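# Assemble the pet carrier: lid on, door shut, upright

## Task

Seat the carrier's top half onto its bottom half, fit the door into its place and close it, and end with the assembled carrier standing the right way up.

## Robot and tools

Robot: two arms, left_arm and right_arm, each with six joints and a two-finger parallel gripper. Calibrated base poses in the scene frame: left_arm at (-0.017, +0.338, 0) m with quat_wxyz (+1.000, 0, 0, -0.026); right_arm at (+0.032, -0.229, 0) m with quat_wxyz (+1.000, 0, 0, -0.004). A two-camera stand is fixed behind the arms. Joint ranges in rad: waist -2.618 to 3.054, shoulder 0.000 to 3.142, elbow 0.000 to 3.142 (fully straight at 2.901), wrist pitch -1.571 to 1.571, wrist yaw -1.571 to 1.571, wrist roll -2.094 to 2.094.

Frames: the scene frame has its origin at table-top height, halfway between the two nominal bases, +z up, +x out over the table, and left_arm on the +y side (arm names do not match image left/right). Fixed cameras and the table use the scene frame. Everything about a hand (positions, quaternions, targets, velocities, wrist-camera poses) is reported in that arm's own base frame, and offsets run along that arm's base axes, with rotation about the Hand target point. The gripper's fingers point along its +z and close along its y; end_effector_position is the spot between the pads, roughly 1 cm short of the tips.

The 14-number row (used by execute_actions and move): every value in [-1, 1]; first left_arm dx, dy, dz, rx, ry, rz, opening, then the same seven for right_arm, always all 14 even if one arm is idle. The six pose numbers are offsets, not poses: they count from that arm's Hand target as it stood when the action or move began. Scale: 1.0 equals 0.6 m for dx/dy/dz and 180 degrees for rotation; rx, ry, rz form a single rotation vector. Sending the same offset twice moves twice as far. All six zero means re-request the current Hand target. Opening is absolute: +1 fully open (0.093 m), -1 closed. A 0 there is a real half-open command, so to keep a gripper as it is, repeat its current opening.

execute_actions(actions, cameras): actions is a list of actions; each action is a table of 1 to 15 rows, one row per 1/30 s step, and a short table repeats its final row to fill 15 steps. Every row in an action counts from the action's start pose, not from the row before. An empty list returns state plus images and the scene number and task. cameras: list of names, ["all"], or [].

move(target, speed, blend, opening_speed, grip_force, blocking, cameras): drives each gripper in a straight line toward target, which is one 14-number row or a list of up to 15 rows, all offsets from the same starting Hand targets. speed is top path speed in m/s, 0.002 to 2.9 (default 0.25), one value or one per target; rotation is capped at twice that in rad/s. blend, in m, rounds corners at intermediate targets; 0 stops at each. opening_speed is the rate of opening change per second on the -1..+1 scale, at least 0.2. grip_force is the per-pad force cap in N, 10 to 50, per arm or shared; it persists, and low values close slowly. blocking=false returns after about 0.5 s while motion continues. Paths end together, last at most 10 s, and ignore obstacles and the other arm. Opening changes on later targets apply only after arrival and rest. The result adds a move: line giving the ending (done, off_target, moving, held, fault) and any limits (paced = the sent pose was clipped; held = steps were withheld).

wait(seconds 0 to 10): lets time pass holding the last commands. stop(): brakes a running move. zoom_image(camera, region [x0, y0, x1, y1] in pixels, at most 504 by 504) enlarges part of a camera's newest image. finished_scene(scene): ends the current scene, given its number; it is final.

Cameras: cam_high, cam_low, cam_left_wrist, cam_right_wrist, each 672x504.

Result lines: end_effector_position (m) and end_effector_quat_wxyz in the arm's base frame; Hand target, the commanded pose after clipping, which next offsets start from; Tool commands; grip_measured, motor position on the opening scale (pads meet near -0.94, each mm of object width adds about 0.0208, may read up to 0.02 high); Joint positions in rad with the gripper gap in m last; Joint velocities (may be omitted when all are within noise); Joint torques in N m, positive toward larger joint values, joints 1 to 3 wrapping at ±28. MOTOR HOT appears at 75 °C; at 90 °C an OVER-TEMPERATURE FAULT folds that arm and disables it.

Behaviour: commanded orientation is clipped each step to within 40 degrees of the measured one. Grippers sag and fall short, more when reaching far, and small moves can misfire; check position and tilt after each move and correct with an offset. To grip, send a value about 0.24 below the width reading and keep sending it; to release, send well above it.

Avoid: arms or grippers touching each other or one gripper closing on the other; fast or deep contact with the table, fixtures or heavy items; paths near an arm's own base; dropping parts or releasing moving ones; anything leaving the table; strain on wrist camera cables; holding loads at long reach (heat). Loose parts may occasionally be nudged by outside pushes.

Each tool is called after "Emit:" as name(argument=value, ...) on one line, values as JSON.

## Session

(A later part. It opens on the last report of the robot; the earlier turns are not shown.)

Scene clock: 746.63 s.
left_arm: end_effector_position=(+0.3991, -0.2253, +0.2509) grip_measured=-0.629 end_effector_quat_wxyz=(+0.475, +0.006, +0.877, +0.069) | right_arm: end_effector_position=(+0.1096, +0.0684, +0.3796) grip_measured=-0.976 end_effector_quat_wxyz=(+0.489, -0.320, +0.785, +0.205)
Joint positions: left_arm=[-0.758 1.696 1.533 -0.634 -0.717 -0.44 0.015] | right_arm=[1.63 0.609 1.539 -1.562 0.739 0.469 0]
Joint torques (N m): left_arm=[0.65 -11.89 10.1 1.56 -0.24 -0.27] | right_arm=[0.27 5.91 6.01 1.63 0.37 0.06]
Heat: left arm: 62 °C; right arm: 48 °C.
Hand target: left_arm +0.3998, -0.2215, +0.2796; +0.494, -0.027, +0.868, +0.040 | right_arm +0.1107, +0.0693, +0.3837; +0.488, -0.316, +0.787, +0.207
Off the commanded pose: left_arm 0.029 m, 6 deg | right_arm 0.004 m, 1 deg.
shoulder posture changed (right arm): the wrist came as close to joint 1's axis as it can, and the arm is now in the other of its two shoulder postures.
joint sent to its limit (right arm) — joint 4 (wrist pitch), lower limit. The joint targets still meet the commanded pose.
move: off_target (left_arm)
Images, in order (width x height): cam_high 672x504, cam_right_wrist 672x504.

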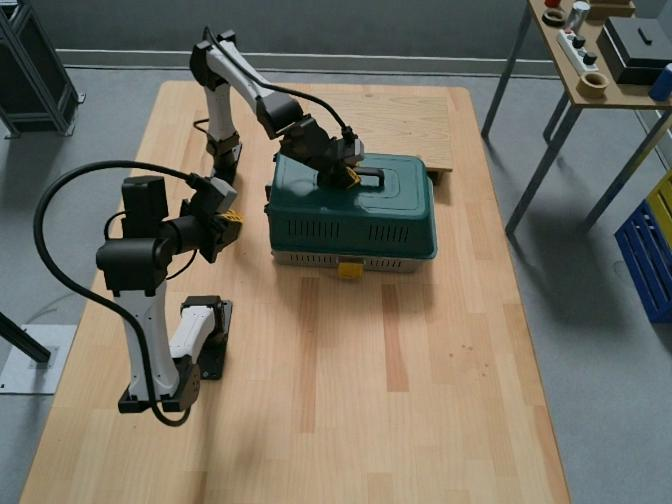

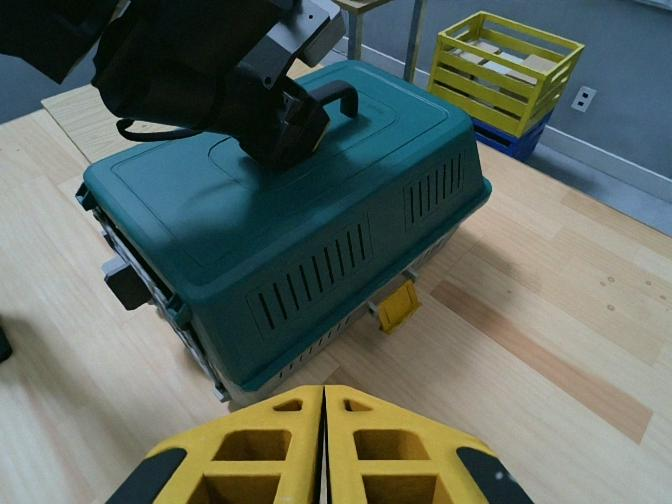

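Emit:
move(target=[[0.0,0.0,-0.05,0,0.01,0,-1,0,0,0,0,0,0,-1],[0.0,0.0,-0.05,0,0.01,0,0.2,0,0,0,0,0,0,-1]], cameras=["cam_right_wrist","cam_high","cam_low"], speed=0.04, opening_speed=1)

Emit:
zoom_image(camera="cam_right_wrist", region=[130, 260, 250, 400])

Emit:
zoom_image(camera="cam_low", region=[200, 80, 540, 300])

Scene clock: 759.10 s.
left_arm: end_effector_position=(+0.4015, -0.2200, +0.2445) grip_measured=+0.197 end_effector_quat_wxyz=(+0.476, -0.017, +0.877, +0.061) | right_arm: end_effector_position=(+0.1096, +0.0684, +0.3795) grip_measured=-0.976 end_effector_quat_wxyz=(+0.489, -0.319, +0.785, +0.205)
Joint positions: left_arm=[-0.745 1.69 1.5 -0.604 -0.714 -0.482 0.055] | right_arm=[1.63 0.609 1.539 -1.563 0.739 0.469 0]
Joint torques (N m): left_arm=[0.16 -10.4 6.17 1.83 -0.11 -0.05] | right_arm=[0.25 5.91 5.97 1.63 0.38 0.06]
Heat: left arm: 62 °C; right arm: 47 °C.
Hand target: left_arm +0.3998, -0.2215, +0.2496; +0.481, -0.027, +0.875, +0.041 | right_arm +0.1107, +0.0693, +0.3837; +0.488, -0.316, +0.787, +0.207
Off the commanded pose: left_arm 0.006 m, 3 deg | right_arm 0.004 m, 0 deg.
joint sent to its limit (right arm) — joint 4 (wrist pitch), lower limit. The joint targets still meet the commanded pose.
move: off_target (left_arm); target 2's new opening was sent with left_arm's hand 0.004 m and 4 deg from that target
Images, in order (width x height): cam_high 672x504, cam_low 672x504, cam_right_wrist 672x504.

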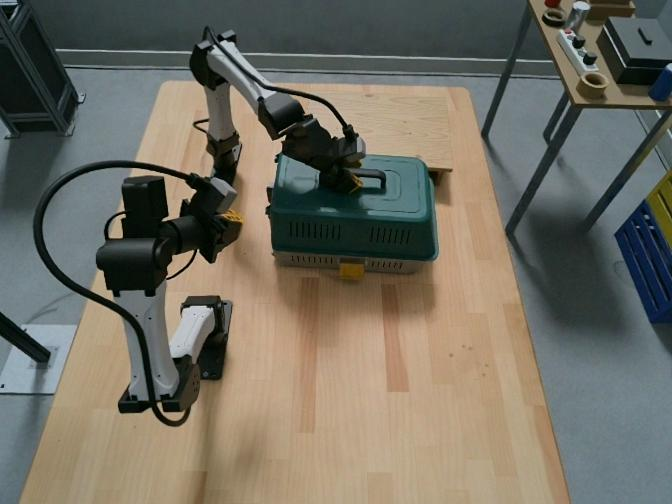

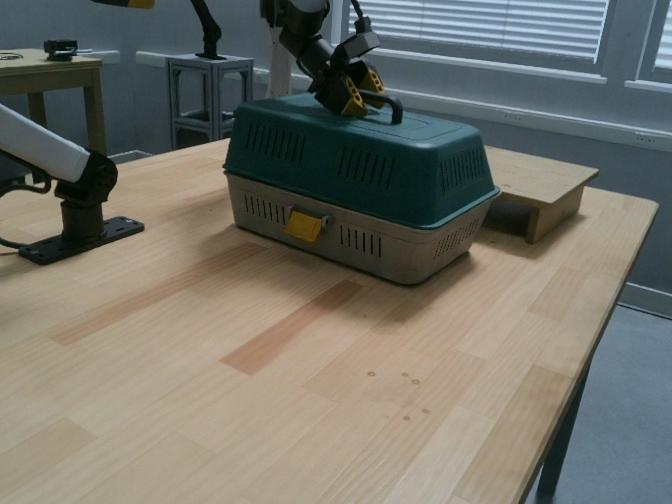

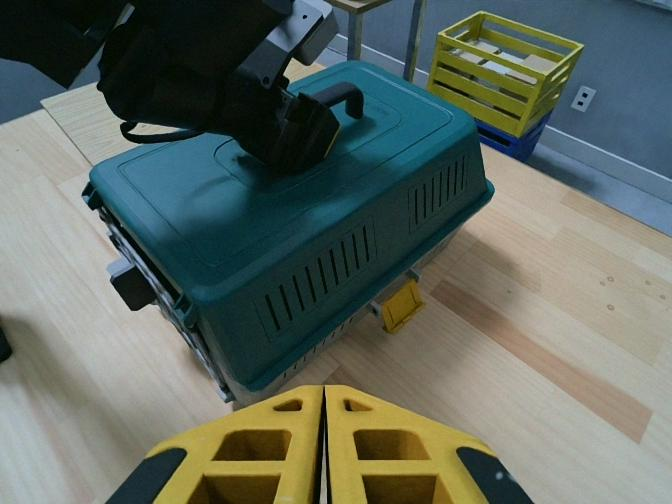

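Scaled by 3.600 from the camera's 672x504 image, which has a finer 960x720 frame.

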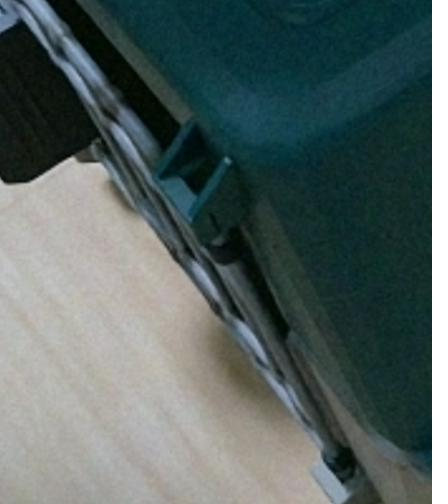

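Scaled by 1.482 from the camera's 672x504 image, which has a finer 960x720 frame.

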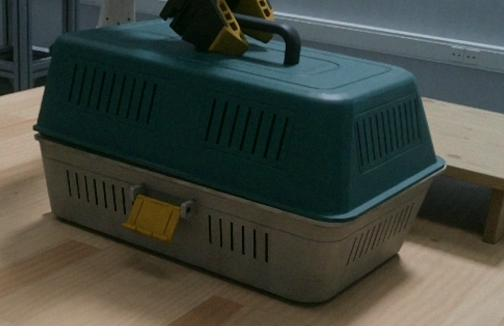

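Emit:
move(target=[[-0.004,0.0,0.002,0,0,0,0.6,0,0,0,0,0,0,-1],[-0.15,0.0,0.105,0,0,0,0.6,0,0,0,0,0,0,-1],[-0.2,0.15,0.25,0,0,0,0.6,0,0,0,0,0,0,-1]], cameras=["all"], speed=0.1, blend=[0,0.02,0])

Emit:
zoom_image(camera="cam_right_wrist", region=[70, 170, 330, 430])

Emit:
zoom_image(camera="cam_low", region=[200, 80, 540, 300])

Emit:
zoom_image(camera="cam_high", region=[230, 140, 470, 300])

Scene clock: 769.53 s.
left_arm: end_effector_position=(+0.2830, -0.1359, +0.3878) grip_measured=+0.598 end_effector_quat_wxyz=(+0.472, -0.024, +0.880, +0.052) | right_arm: end_effector_position=(+0.1096, +0.0684, +0.3795) grip_measured=-0.976 end_effector_quat_wxyz=(+0.489, -0.319, +0.785, +0.205)
Joint positions: left_arm=[-0.824 1.381 1.845 -1.317 -0.755 -0.583 0.074] | right_arm=[1.63 0.609 1.539 -1.563 0.739 0.469 0]
Joint torques (N m): left_arm=[0.65 -5.67 7.64 1.57 -0.33 0.3] | right_arm=[0.27 5.94 5.96 1.63 0.38 0.07]
Heat: left arm: 62 °C; right arm: 46 °C.
Hand target: left_arm +0.2798, -0.1315, +0.3997; +0.481, -0.027, +0.875, +0.041 | right_arm +0.1107, +0.0693, +0.3837; +0.488, -0.316, +0.787, +0.207
Off the commanded pose: left_arm 0.013 m, 2 deg | right_arm 0.004 m, 1 deg.
joint sent to its limit (right arm) — joint 4 (wrist pitch), lower limit. The joint targets still meet the commanded pose.
move: off_target (left_arm)

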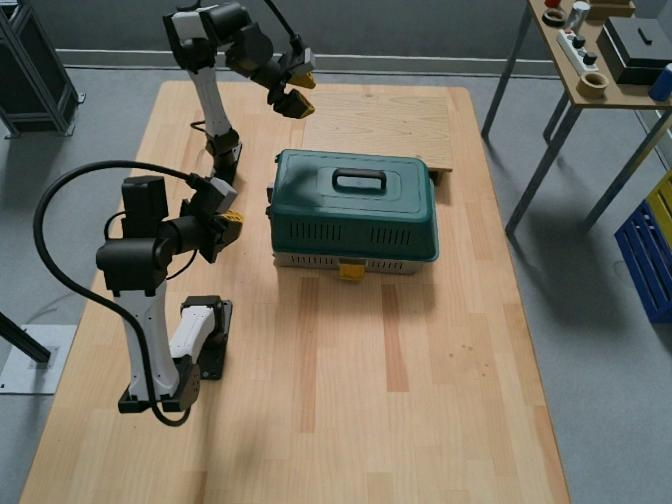

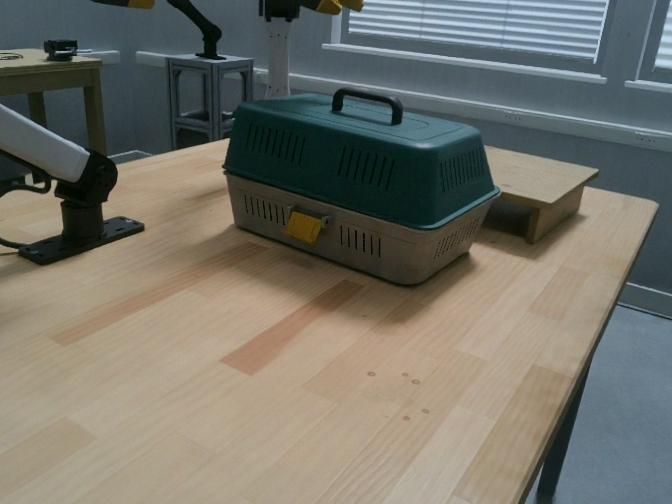

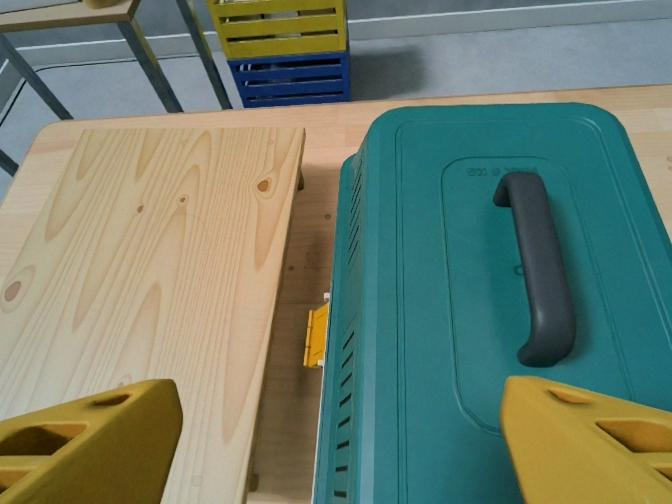

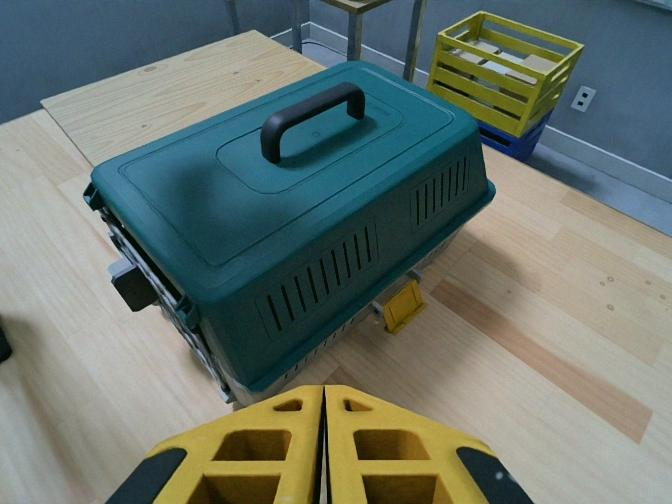

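Scaled by 1.938 from the camera's 672x504 image, which has a finer 960x720 frame.

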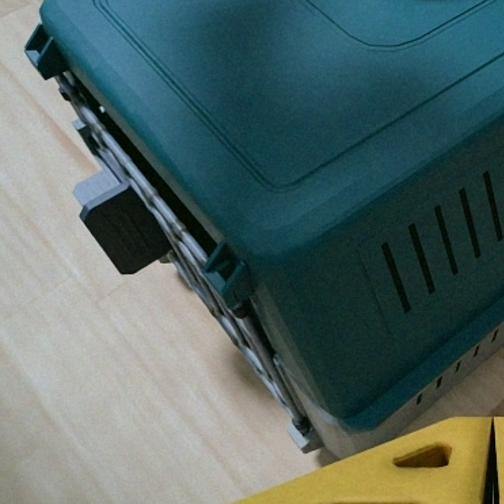

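Scaled by 1.482 from the camera's 672x504 image, which has a finer 960x720 frame.

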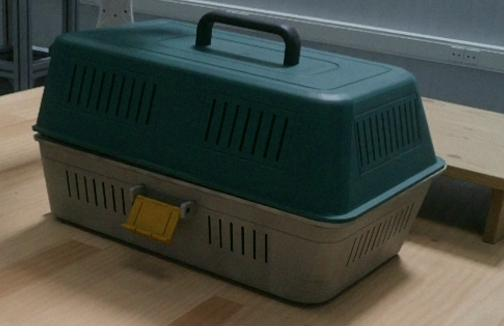

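Scaled by 2.100 from the camera's 672x504 image, which has a finer 960x720 frame.

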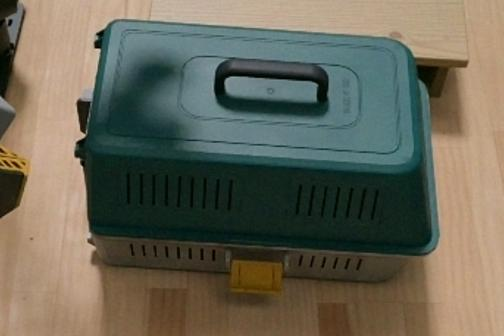

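Emit:
move(target=[[0,0,0,0,0,0,0.6,0.1,0.0,0.1,0,0,0,-1],[0,0,0,0,0,0,0.6,0.15,0.25,0.1,0,0,0,-1],[-0.1,0.1,0,0,0,0,0.6,-0.22,0.33,-0.08,0,0,0,-1]], cameras=["cam_right_wrist","cam_high"], speed=0.25, blend=[0.03,0.03,0])

Emit:
zoom_image(camera="cam_right_wrist", region=[320, 130, 672, 440])

Scene clock: 778.17 s.
left_arm: end_effector_position=(+0.2209, -0.0722, +0.4009) grip_measured=+0.598 end_effector_quat_wxyz=(+0.480, -0.025, +0.876, +0.039) | right_arm: end_effector_position=(-0.0203, +0.2661, +0.3277) grip_measured=-0.976 end_effector_quat_wxyz=(+0.487, -0.326, +0.787, +0.196)
Joint positions: left_arm=[-0.834 1.126 1.76 -1.458 -0.753 -0.583 0.074] | right_arm=[2.242 1.346 1.535 -1.557 1.094 1.333 0]
Joint torques (N m): left_arm=[-0.46 -1.62 4.03 1.58 -0.4 0.01] | right_arm=[0.17 -3.4 9.25 0.51 0.74 0.08]
Heat: left arm: 63 °C; right arm: 46 °C.
Hand target: left_arm +0.2198, -0.0715, +0.3996; +0.481, -0.027, +0.875, +0.041 | right_arm -0.0212, +0.2672, +0.3356; +0.488, -0.316, +0.787, +0.206
Off the commanded pose: left_arm 0.002 m, 0 deg | right_arm 0.008 m, 2 deg.
shoulder posture changed (right arm): the wrist came as close to joint 1's axis as it can, and the arm is now in the other of its two shoulder postures.
move: done
Images, in order (width x height): cam_high 672x504, cam_right_wrist 672x504.

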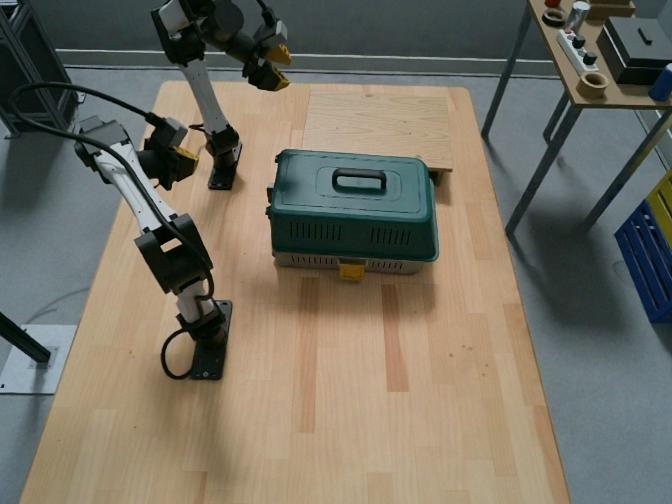

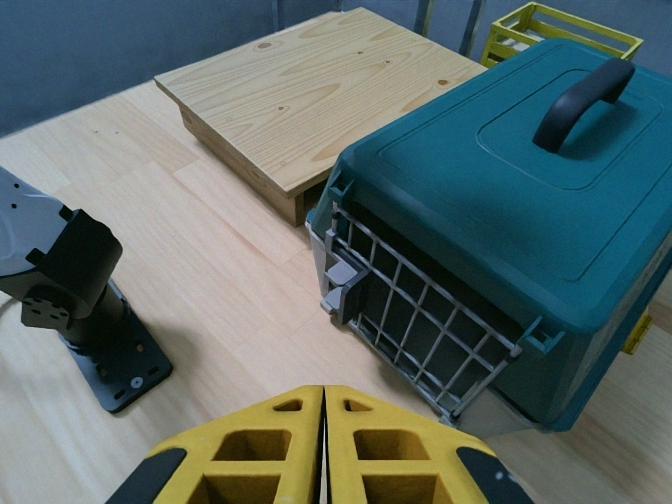

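Scaled by 1.432 from the camera's 672x504 image, which has a finer 960x720 frame.

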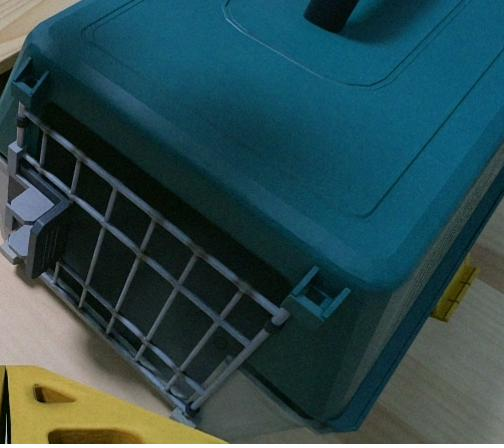

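Emit:
zoom_image(camera="cam_right_wrist", region=[300, 150, 400, 250])

Emit:
zoom_image(camera="cam_right_wrist", region=[480, 290, 600, 410])

Scaled by 5.040 from the camera's 672x504 image, which has a finer 960x720 frame.

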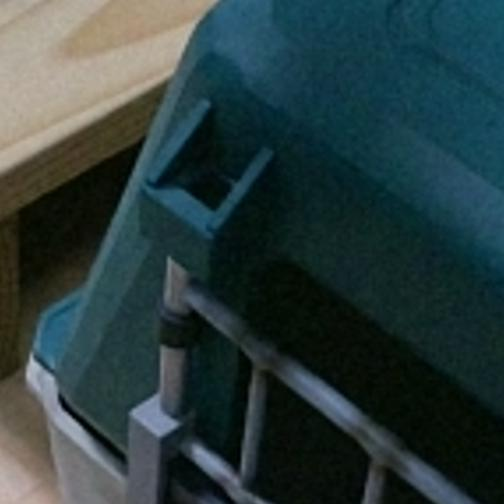

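Scaled by 4.200 from the camera's 672x504 image, which has a finer 960x720 frame.

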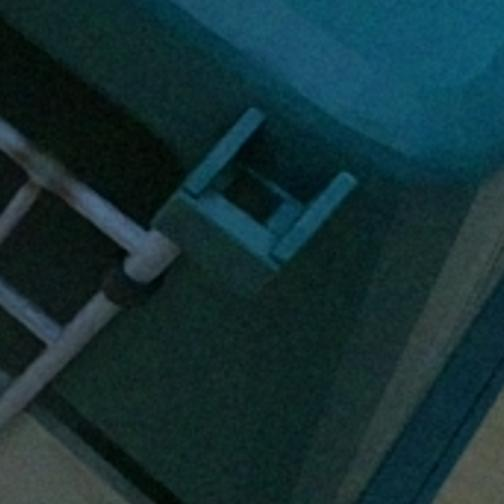

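Emit:
zoom_image(camera="cam_right_wrist", region=[410, 370, 510, 440])

Emit:
zoom_image(camera="cam_right_wrist", region=[300, 220, 400, 330])

Scaled by 5.040 from the camera's 672x504 image, which has a finer 960x720 frame.

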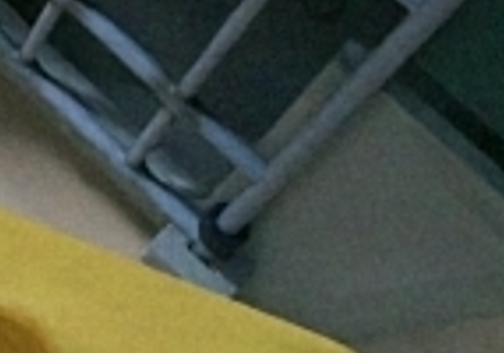

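Scaled by 4.582 from the camera's 672x504 image, which has a finer 960x720 frame.

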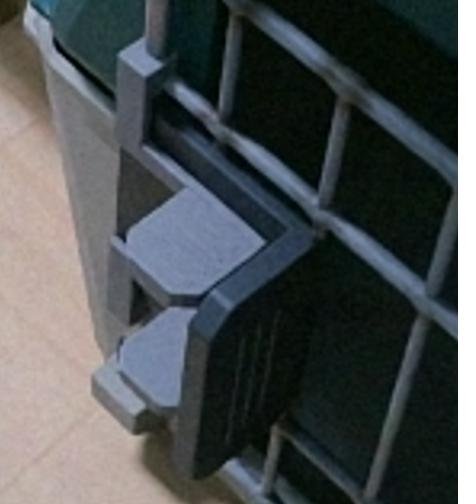

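Emit:
move(target=[0,0,0,0,0,0,0.6,0.06,0.1,-0.18,0,0,0,-1], cameras=["cam_right_wrist","cam_left_wrist"], speed=0.15)

Emit:
zoom_image(camera="cam_right_wrist", region=[300, 0, 500, 200])

Emit:
zoom_image(camera="cam_left_wrist", region=[250, 100, 600, 450])

Scene clock: 807.77 s.
left_arm: end_effector_position=(+0.2209, -0.0722, +0.4009) grip_measured=+0.598 end_effector_quat_wxyz=(+0.480, -0.025, +0.876, +0.039) | right_arm: end_effector_position=(+0.0133, +0.3279, +0.2251) grip_measured=-0.976 end_effector_quat_wxyz=(+0.489, -0.321, +0.787, +0.196)
Joint positions: left_arm=[-0.834 1.126 1.76 -1.458 -0.753 -0.583 0.074] | right_arm=[1.974 1.29 1.021 -0.676 0.992 0.854 0]
Joint torques (N m): left_arm=[-0.43 -1.62 4.26 1.56 -0.42 0.04] | right_arm=[-0.7 -6.63 6.6 1.42 0.42 -0.11]
Heat: left arm: 59 °C; right arm: 49 °C.
Hand target: left_arm +0.2198, -0.0715, +0.3996; +0.481, -0.027, +0.875, +0.041 | right_arm +0.0148, +0.3272, +0.2276; +0.488, -0.316, +0.787, +0.206
Off the commanded pose: left_arm 0.002 m, 0 deg | right_arm 0.003 m, 1 deg.
move: done
Images, in order (width x height): cam_left_wrist 672x504, cam_right_wrist 672x504.

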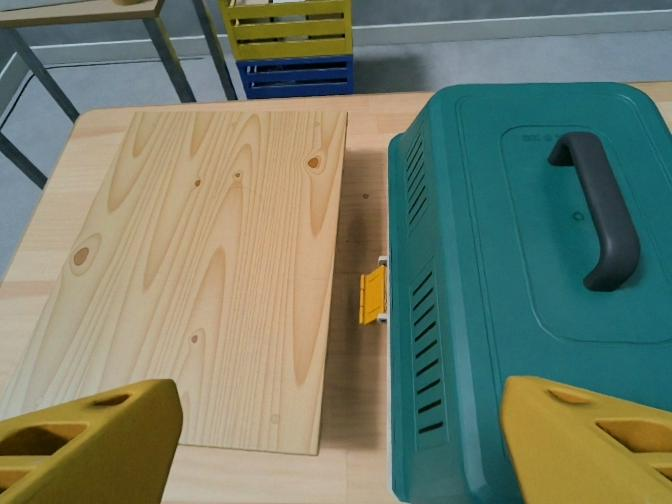

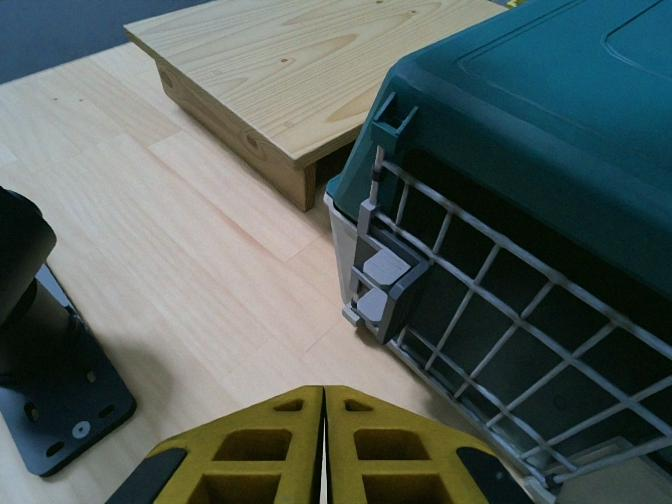

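Scaled by 2.520 from the camera's 672x504 image, which has a finer 960x720 frame.

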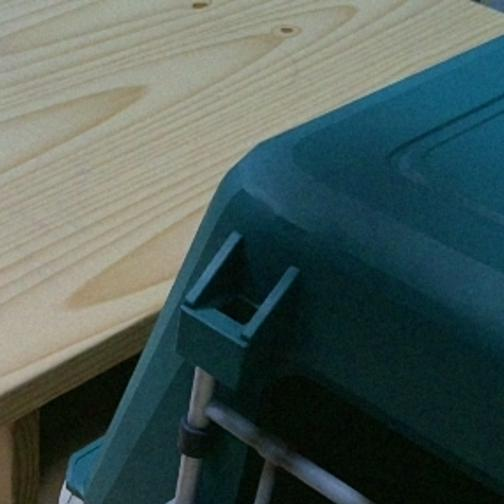

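Scaled by 1.440 from the camera's 672x504 image, which has a finer 960x720 frame.

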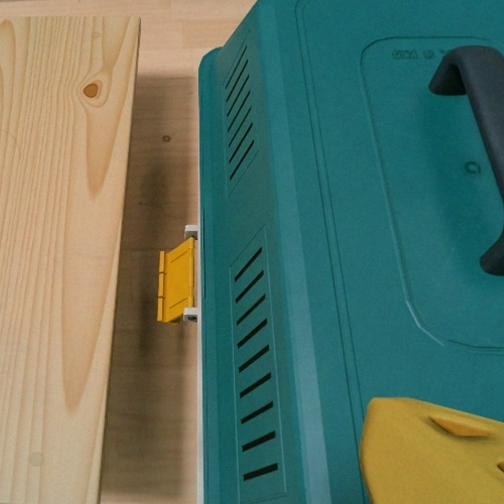

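Emit:
move(target=[[0.06,-0.25,-0.08,0,0,0,1,0.04,0.028,-0.12,0,0,0,-1],[0.3,-0.25,-0.25,0,0,0,1,0.13,0.033,-0.14,0,0,0,-1],[0.3,-0.25,-0.25,0,0,0,-1,0.13,0.033,-0.14,0,0,0,-1]], cameras=["cam_right_wrist","cam_left_wrist","cam_low"], speed=0.12, opening_speed=1)

Scene clock: 819.00 s.
left_arm: end_effector_position=(+0.3961, -0.2245, +0.2502) grip_measured=-0.609 end_effector_quat_wxyz=(+0.474, -0.021, +0.880, +0.031) | right_arm: end_effector_position=(+0.0922, +0.3472, +0.1395) grip_measured=-0.976 end_effector_quat_wxyz=(+0.486, -0.320, +0.790, +0.195)
Joint positions: left_arm=[-0.747 1.663 1.494 -0.605 -0.67 -0.504 0.016] | right_arm=[1.636 1.332 0.647 0.02 0.75 0.49 0]
Joint torques (N m): left_arm=[0.28 -7.8 6.48 1.89 -0.56 0.18] | right_arm=[-0.59 -6.75 6.42 1.86 0.22 -0.13]
Heat: left arm: 59 °C; right arm: 47 °C.
Hand target: left_arm +0.3998, -0.2215, +0.2496; +0.481, -0.027, +0.875, +0.041 | right_arm +0.0927, +0.3471, +0.1436; +0.488, -0.316, +0.787, +0.207
Off the commanded pose: left_arm 0.005 m, 2 deg | right_arm 0.004 m, 1 deg.
move: done
Images, in order (width x height): cam_low 672x504, cam_left_wrist 672x504, cam_right_wrist 672x504.

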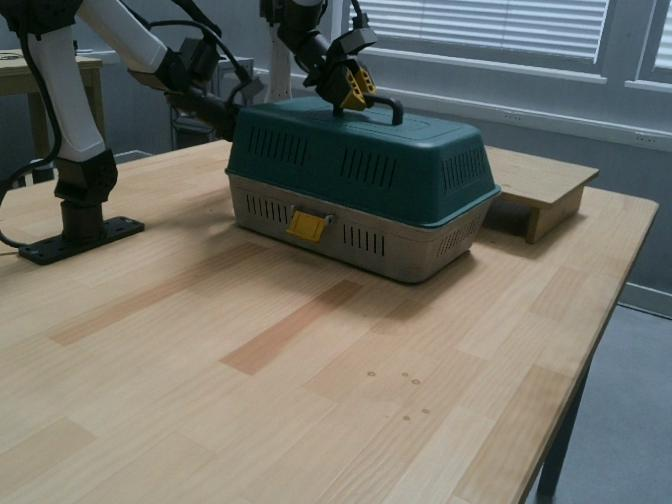

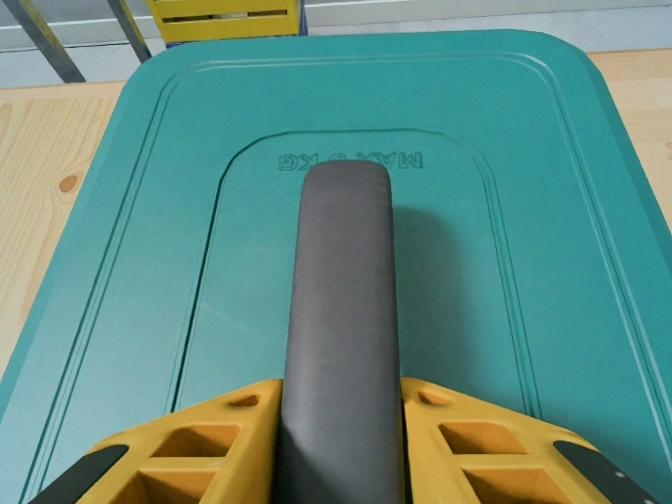

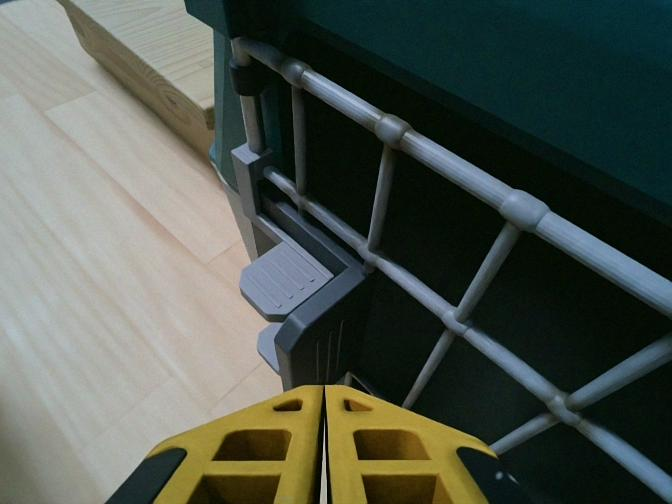

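Emit:
move(target=[0.0,0.0,0.062,0,-0.025,0,-1,0.02,0,0,0,0,0,-1], cameras=["cam_right_wrist","cam_low"], speed=0.04)

Emit:
zoom_image(camera="cam_low", region=[200, 80, 540, 300])

Scene clock: 824.40 s.
left_arm: end_effector_position=(+0.3952, -0.2254, +0.2508) grip_measured=-0.624 end_effector_quat_wxyz=(+0.476, -0.015, +0.879, +0.036) | right_arm: end_effector_position=(+0.1040, +0.3472, +0.1379) grip_measured=-0.976 end_effector_quat_wxyz=(+0.484, -0.321, +0.791, +0.194)
Joint positions: left_arm=[-0.753 1.663 1.494 -0.605 -0.678 -0.492 0.015] | right_arm=[1.588 1.332 0.637 0.05 0.71 0.451 0]
Joint velocities: left_arm=[within noise] | right_arm=[-0.012 0.012 0.007 0.081 -0.022 -0.154 0]
Joint torques (N m): left_arm=[-0.24 -10.66 10.77 1.82 -0.9 0.43] | right_arm=[-0.7 -7.12 6.43 1.89 0.21 -0.14]
Heat: left arm: 59 °C; right arm: 47 °C.
Hand target: left_arm +0.3998, -0.2216, +0.2868; +0.515, -0.028, +0.856, +0.040 | right_arm +0.1047, +0.3470, +0.1436; +0.488, -0.316, +0.787, +0.206
Off the commanded pose: left_arm 0.036 m, 5 deg | right_arm 0.006 m, 2 deg.
move: off_target (left_arm)
Images, in order (width x height): cam_low 672x504, cam_right_wrist 672x504.

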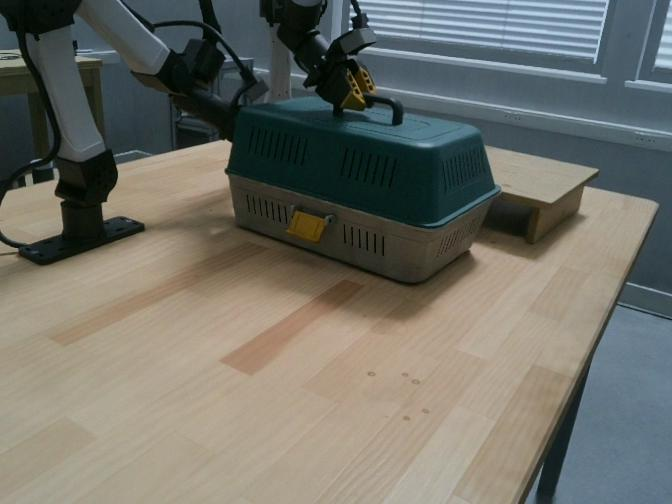

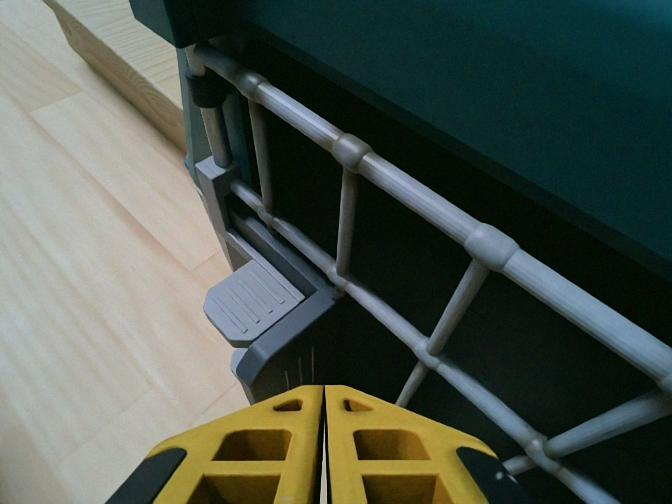

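Scaled by 1.482 from the camera's 672x504 image, which has a finer 960x720 frame.

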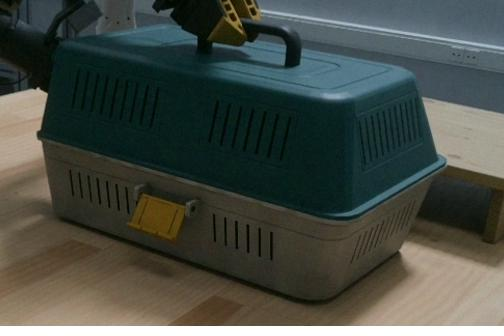

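Emit:
move(target=[[0.0,0.0,-0.065,0,0.025,0,-1,-0.08,-0.03,0.02,0,0,0,-1],[0.0,0.0,-0.065,0,0.025,0,0.6,-0.08,-0.03,0.02,0,0,0,-1],[-0.15,0,0.04,0,0.025,0,0.6,-0.14,-0.13,0.3,0,0,0,-1],[-0.25,0.25,0.2,0,0.025,0,0.6,-0.14,-0.13,0.3,0,0,0,-1]], cameras=["all"], speed=0.12, opening_speed=1)

Emit:
zoom_image(camera="cam_right_wrist", region=[300, 100, 672, 440])

Emit:
zoom_image(camera="cam_low", region=[200, 80, 540, 300])

Scene clock: 838.00 s.
left_arm: end_effector_position=(+0.2519, -0.0735, +0.3989) grip_measured=+0.598 end_effector_quat_wxyz=(+0.475, -0.028, +0.879, +0.047) | right_arm: end_effector_position=(+0.0218, +0.2677, +0.3132) grip_measured=-0.976 end_effector_quat_wxyz=(+0.486, -0.327, +0.787, +0.194)
Joint positions: left_arm=[-0.687 1.178 1.757 -1.339 -0.658 -0.459 0.074] | right_arm=[2.056 1.162 1.321 -1.217 1.026 0.974 0]
Joint torques (N m): left_arm=[0.55 -2.44 7.28 1.67 -0.23 0.26] | right_arm=[0.27 -2.28 10.22 1 0.66 0.09]
Heat: left arm: 61 °C; right arm: 48 °C.
Hand target: left_arm +0.2498, -0.0716, +0.4068; +0.481, -0.026, +0.875, +0.041 | right_arm +0.0208, +0.2690, +0.3236; +0.488, -0.316, +0.787, +0.206
Off the commanded pose: left_arm 0.008 m, 1 deg | right_arm 0.010 m, 2 deg.
move: done

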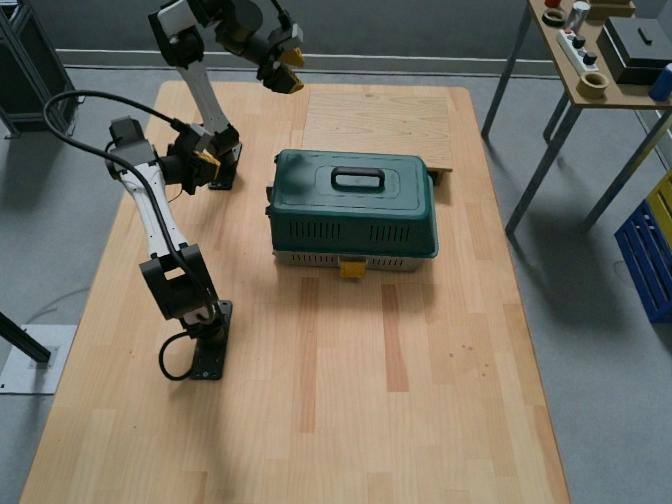

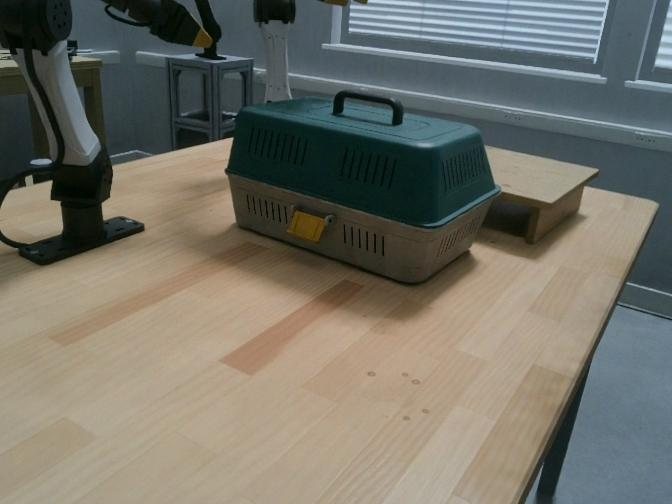

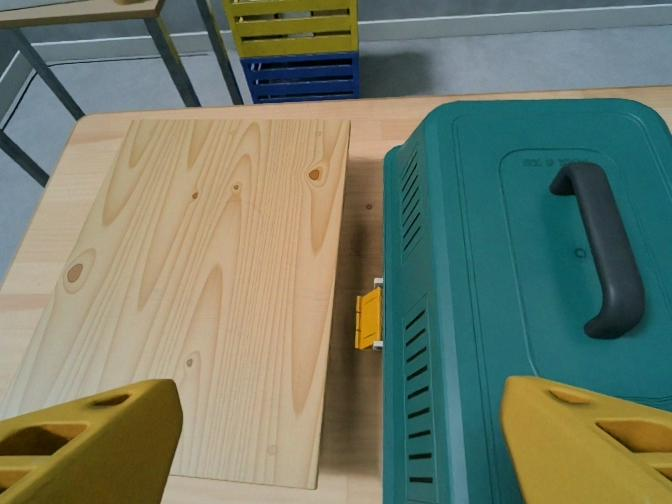

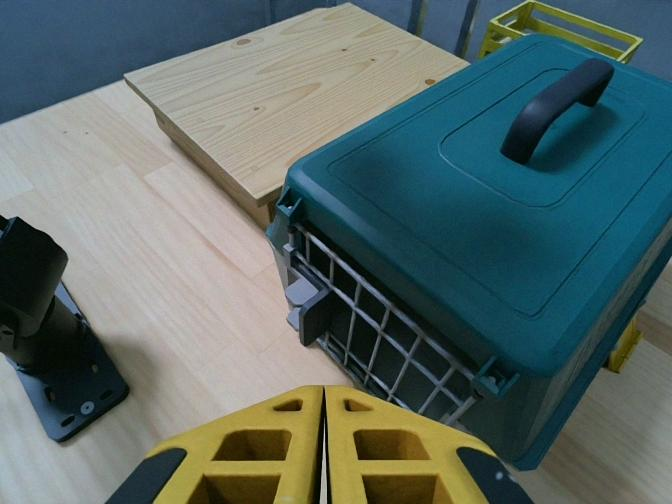

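Scaled by 1.355 from the camera's 672x504 image, which has a finer 960x720 frame.

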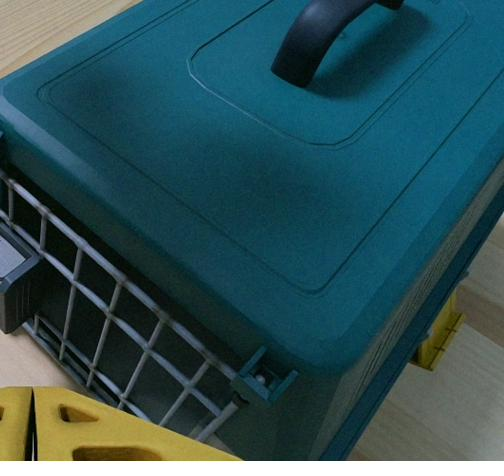

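Scaled by 1.482 from the camera's 672x504 image, which has a finer 960x720 frame.

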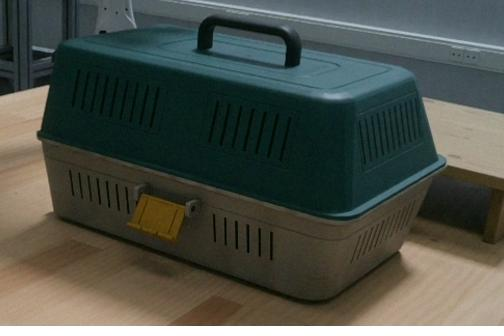

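Emit:
zoom_image(camera="cam_right_wrist", region=[250, 160, 350, 260])

Emit:
zoom_image(camera="cam_right_wrist", region=[440, 330, 560, 450])

Scaled by 5.040 from the camera's 672x504 image, which has a finer 960x720 frame.

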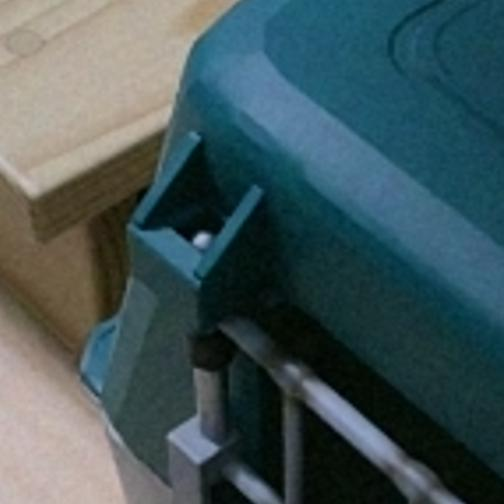

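Scaled by 4.200 from the camera's 672x504 image, which has a finer 960x720 frame.

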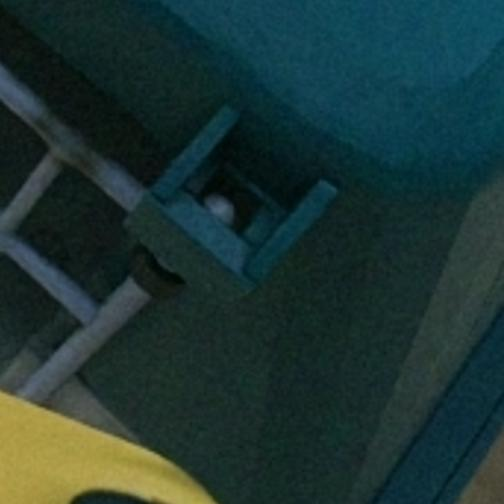

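Both pins are fully in the sockets.

Emit:
finished_scene(scene=1)

The scene is finished: the task was done.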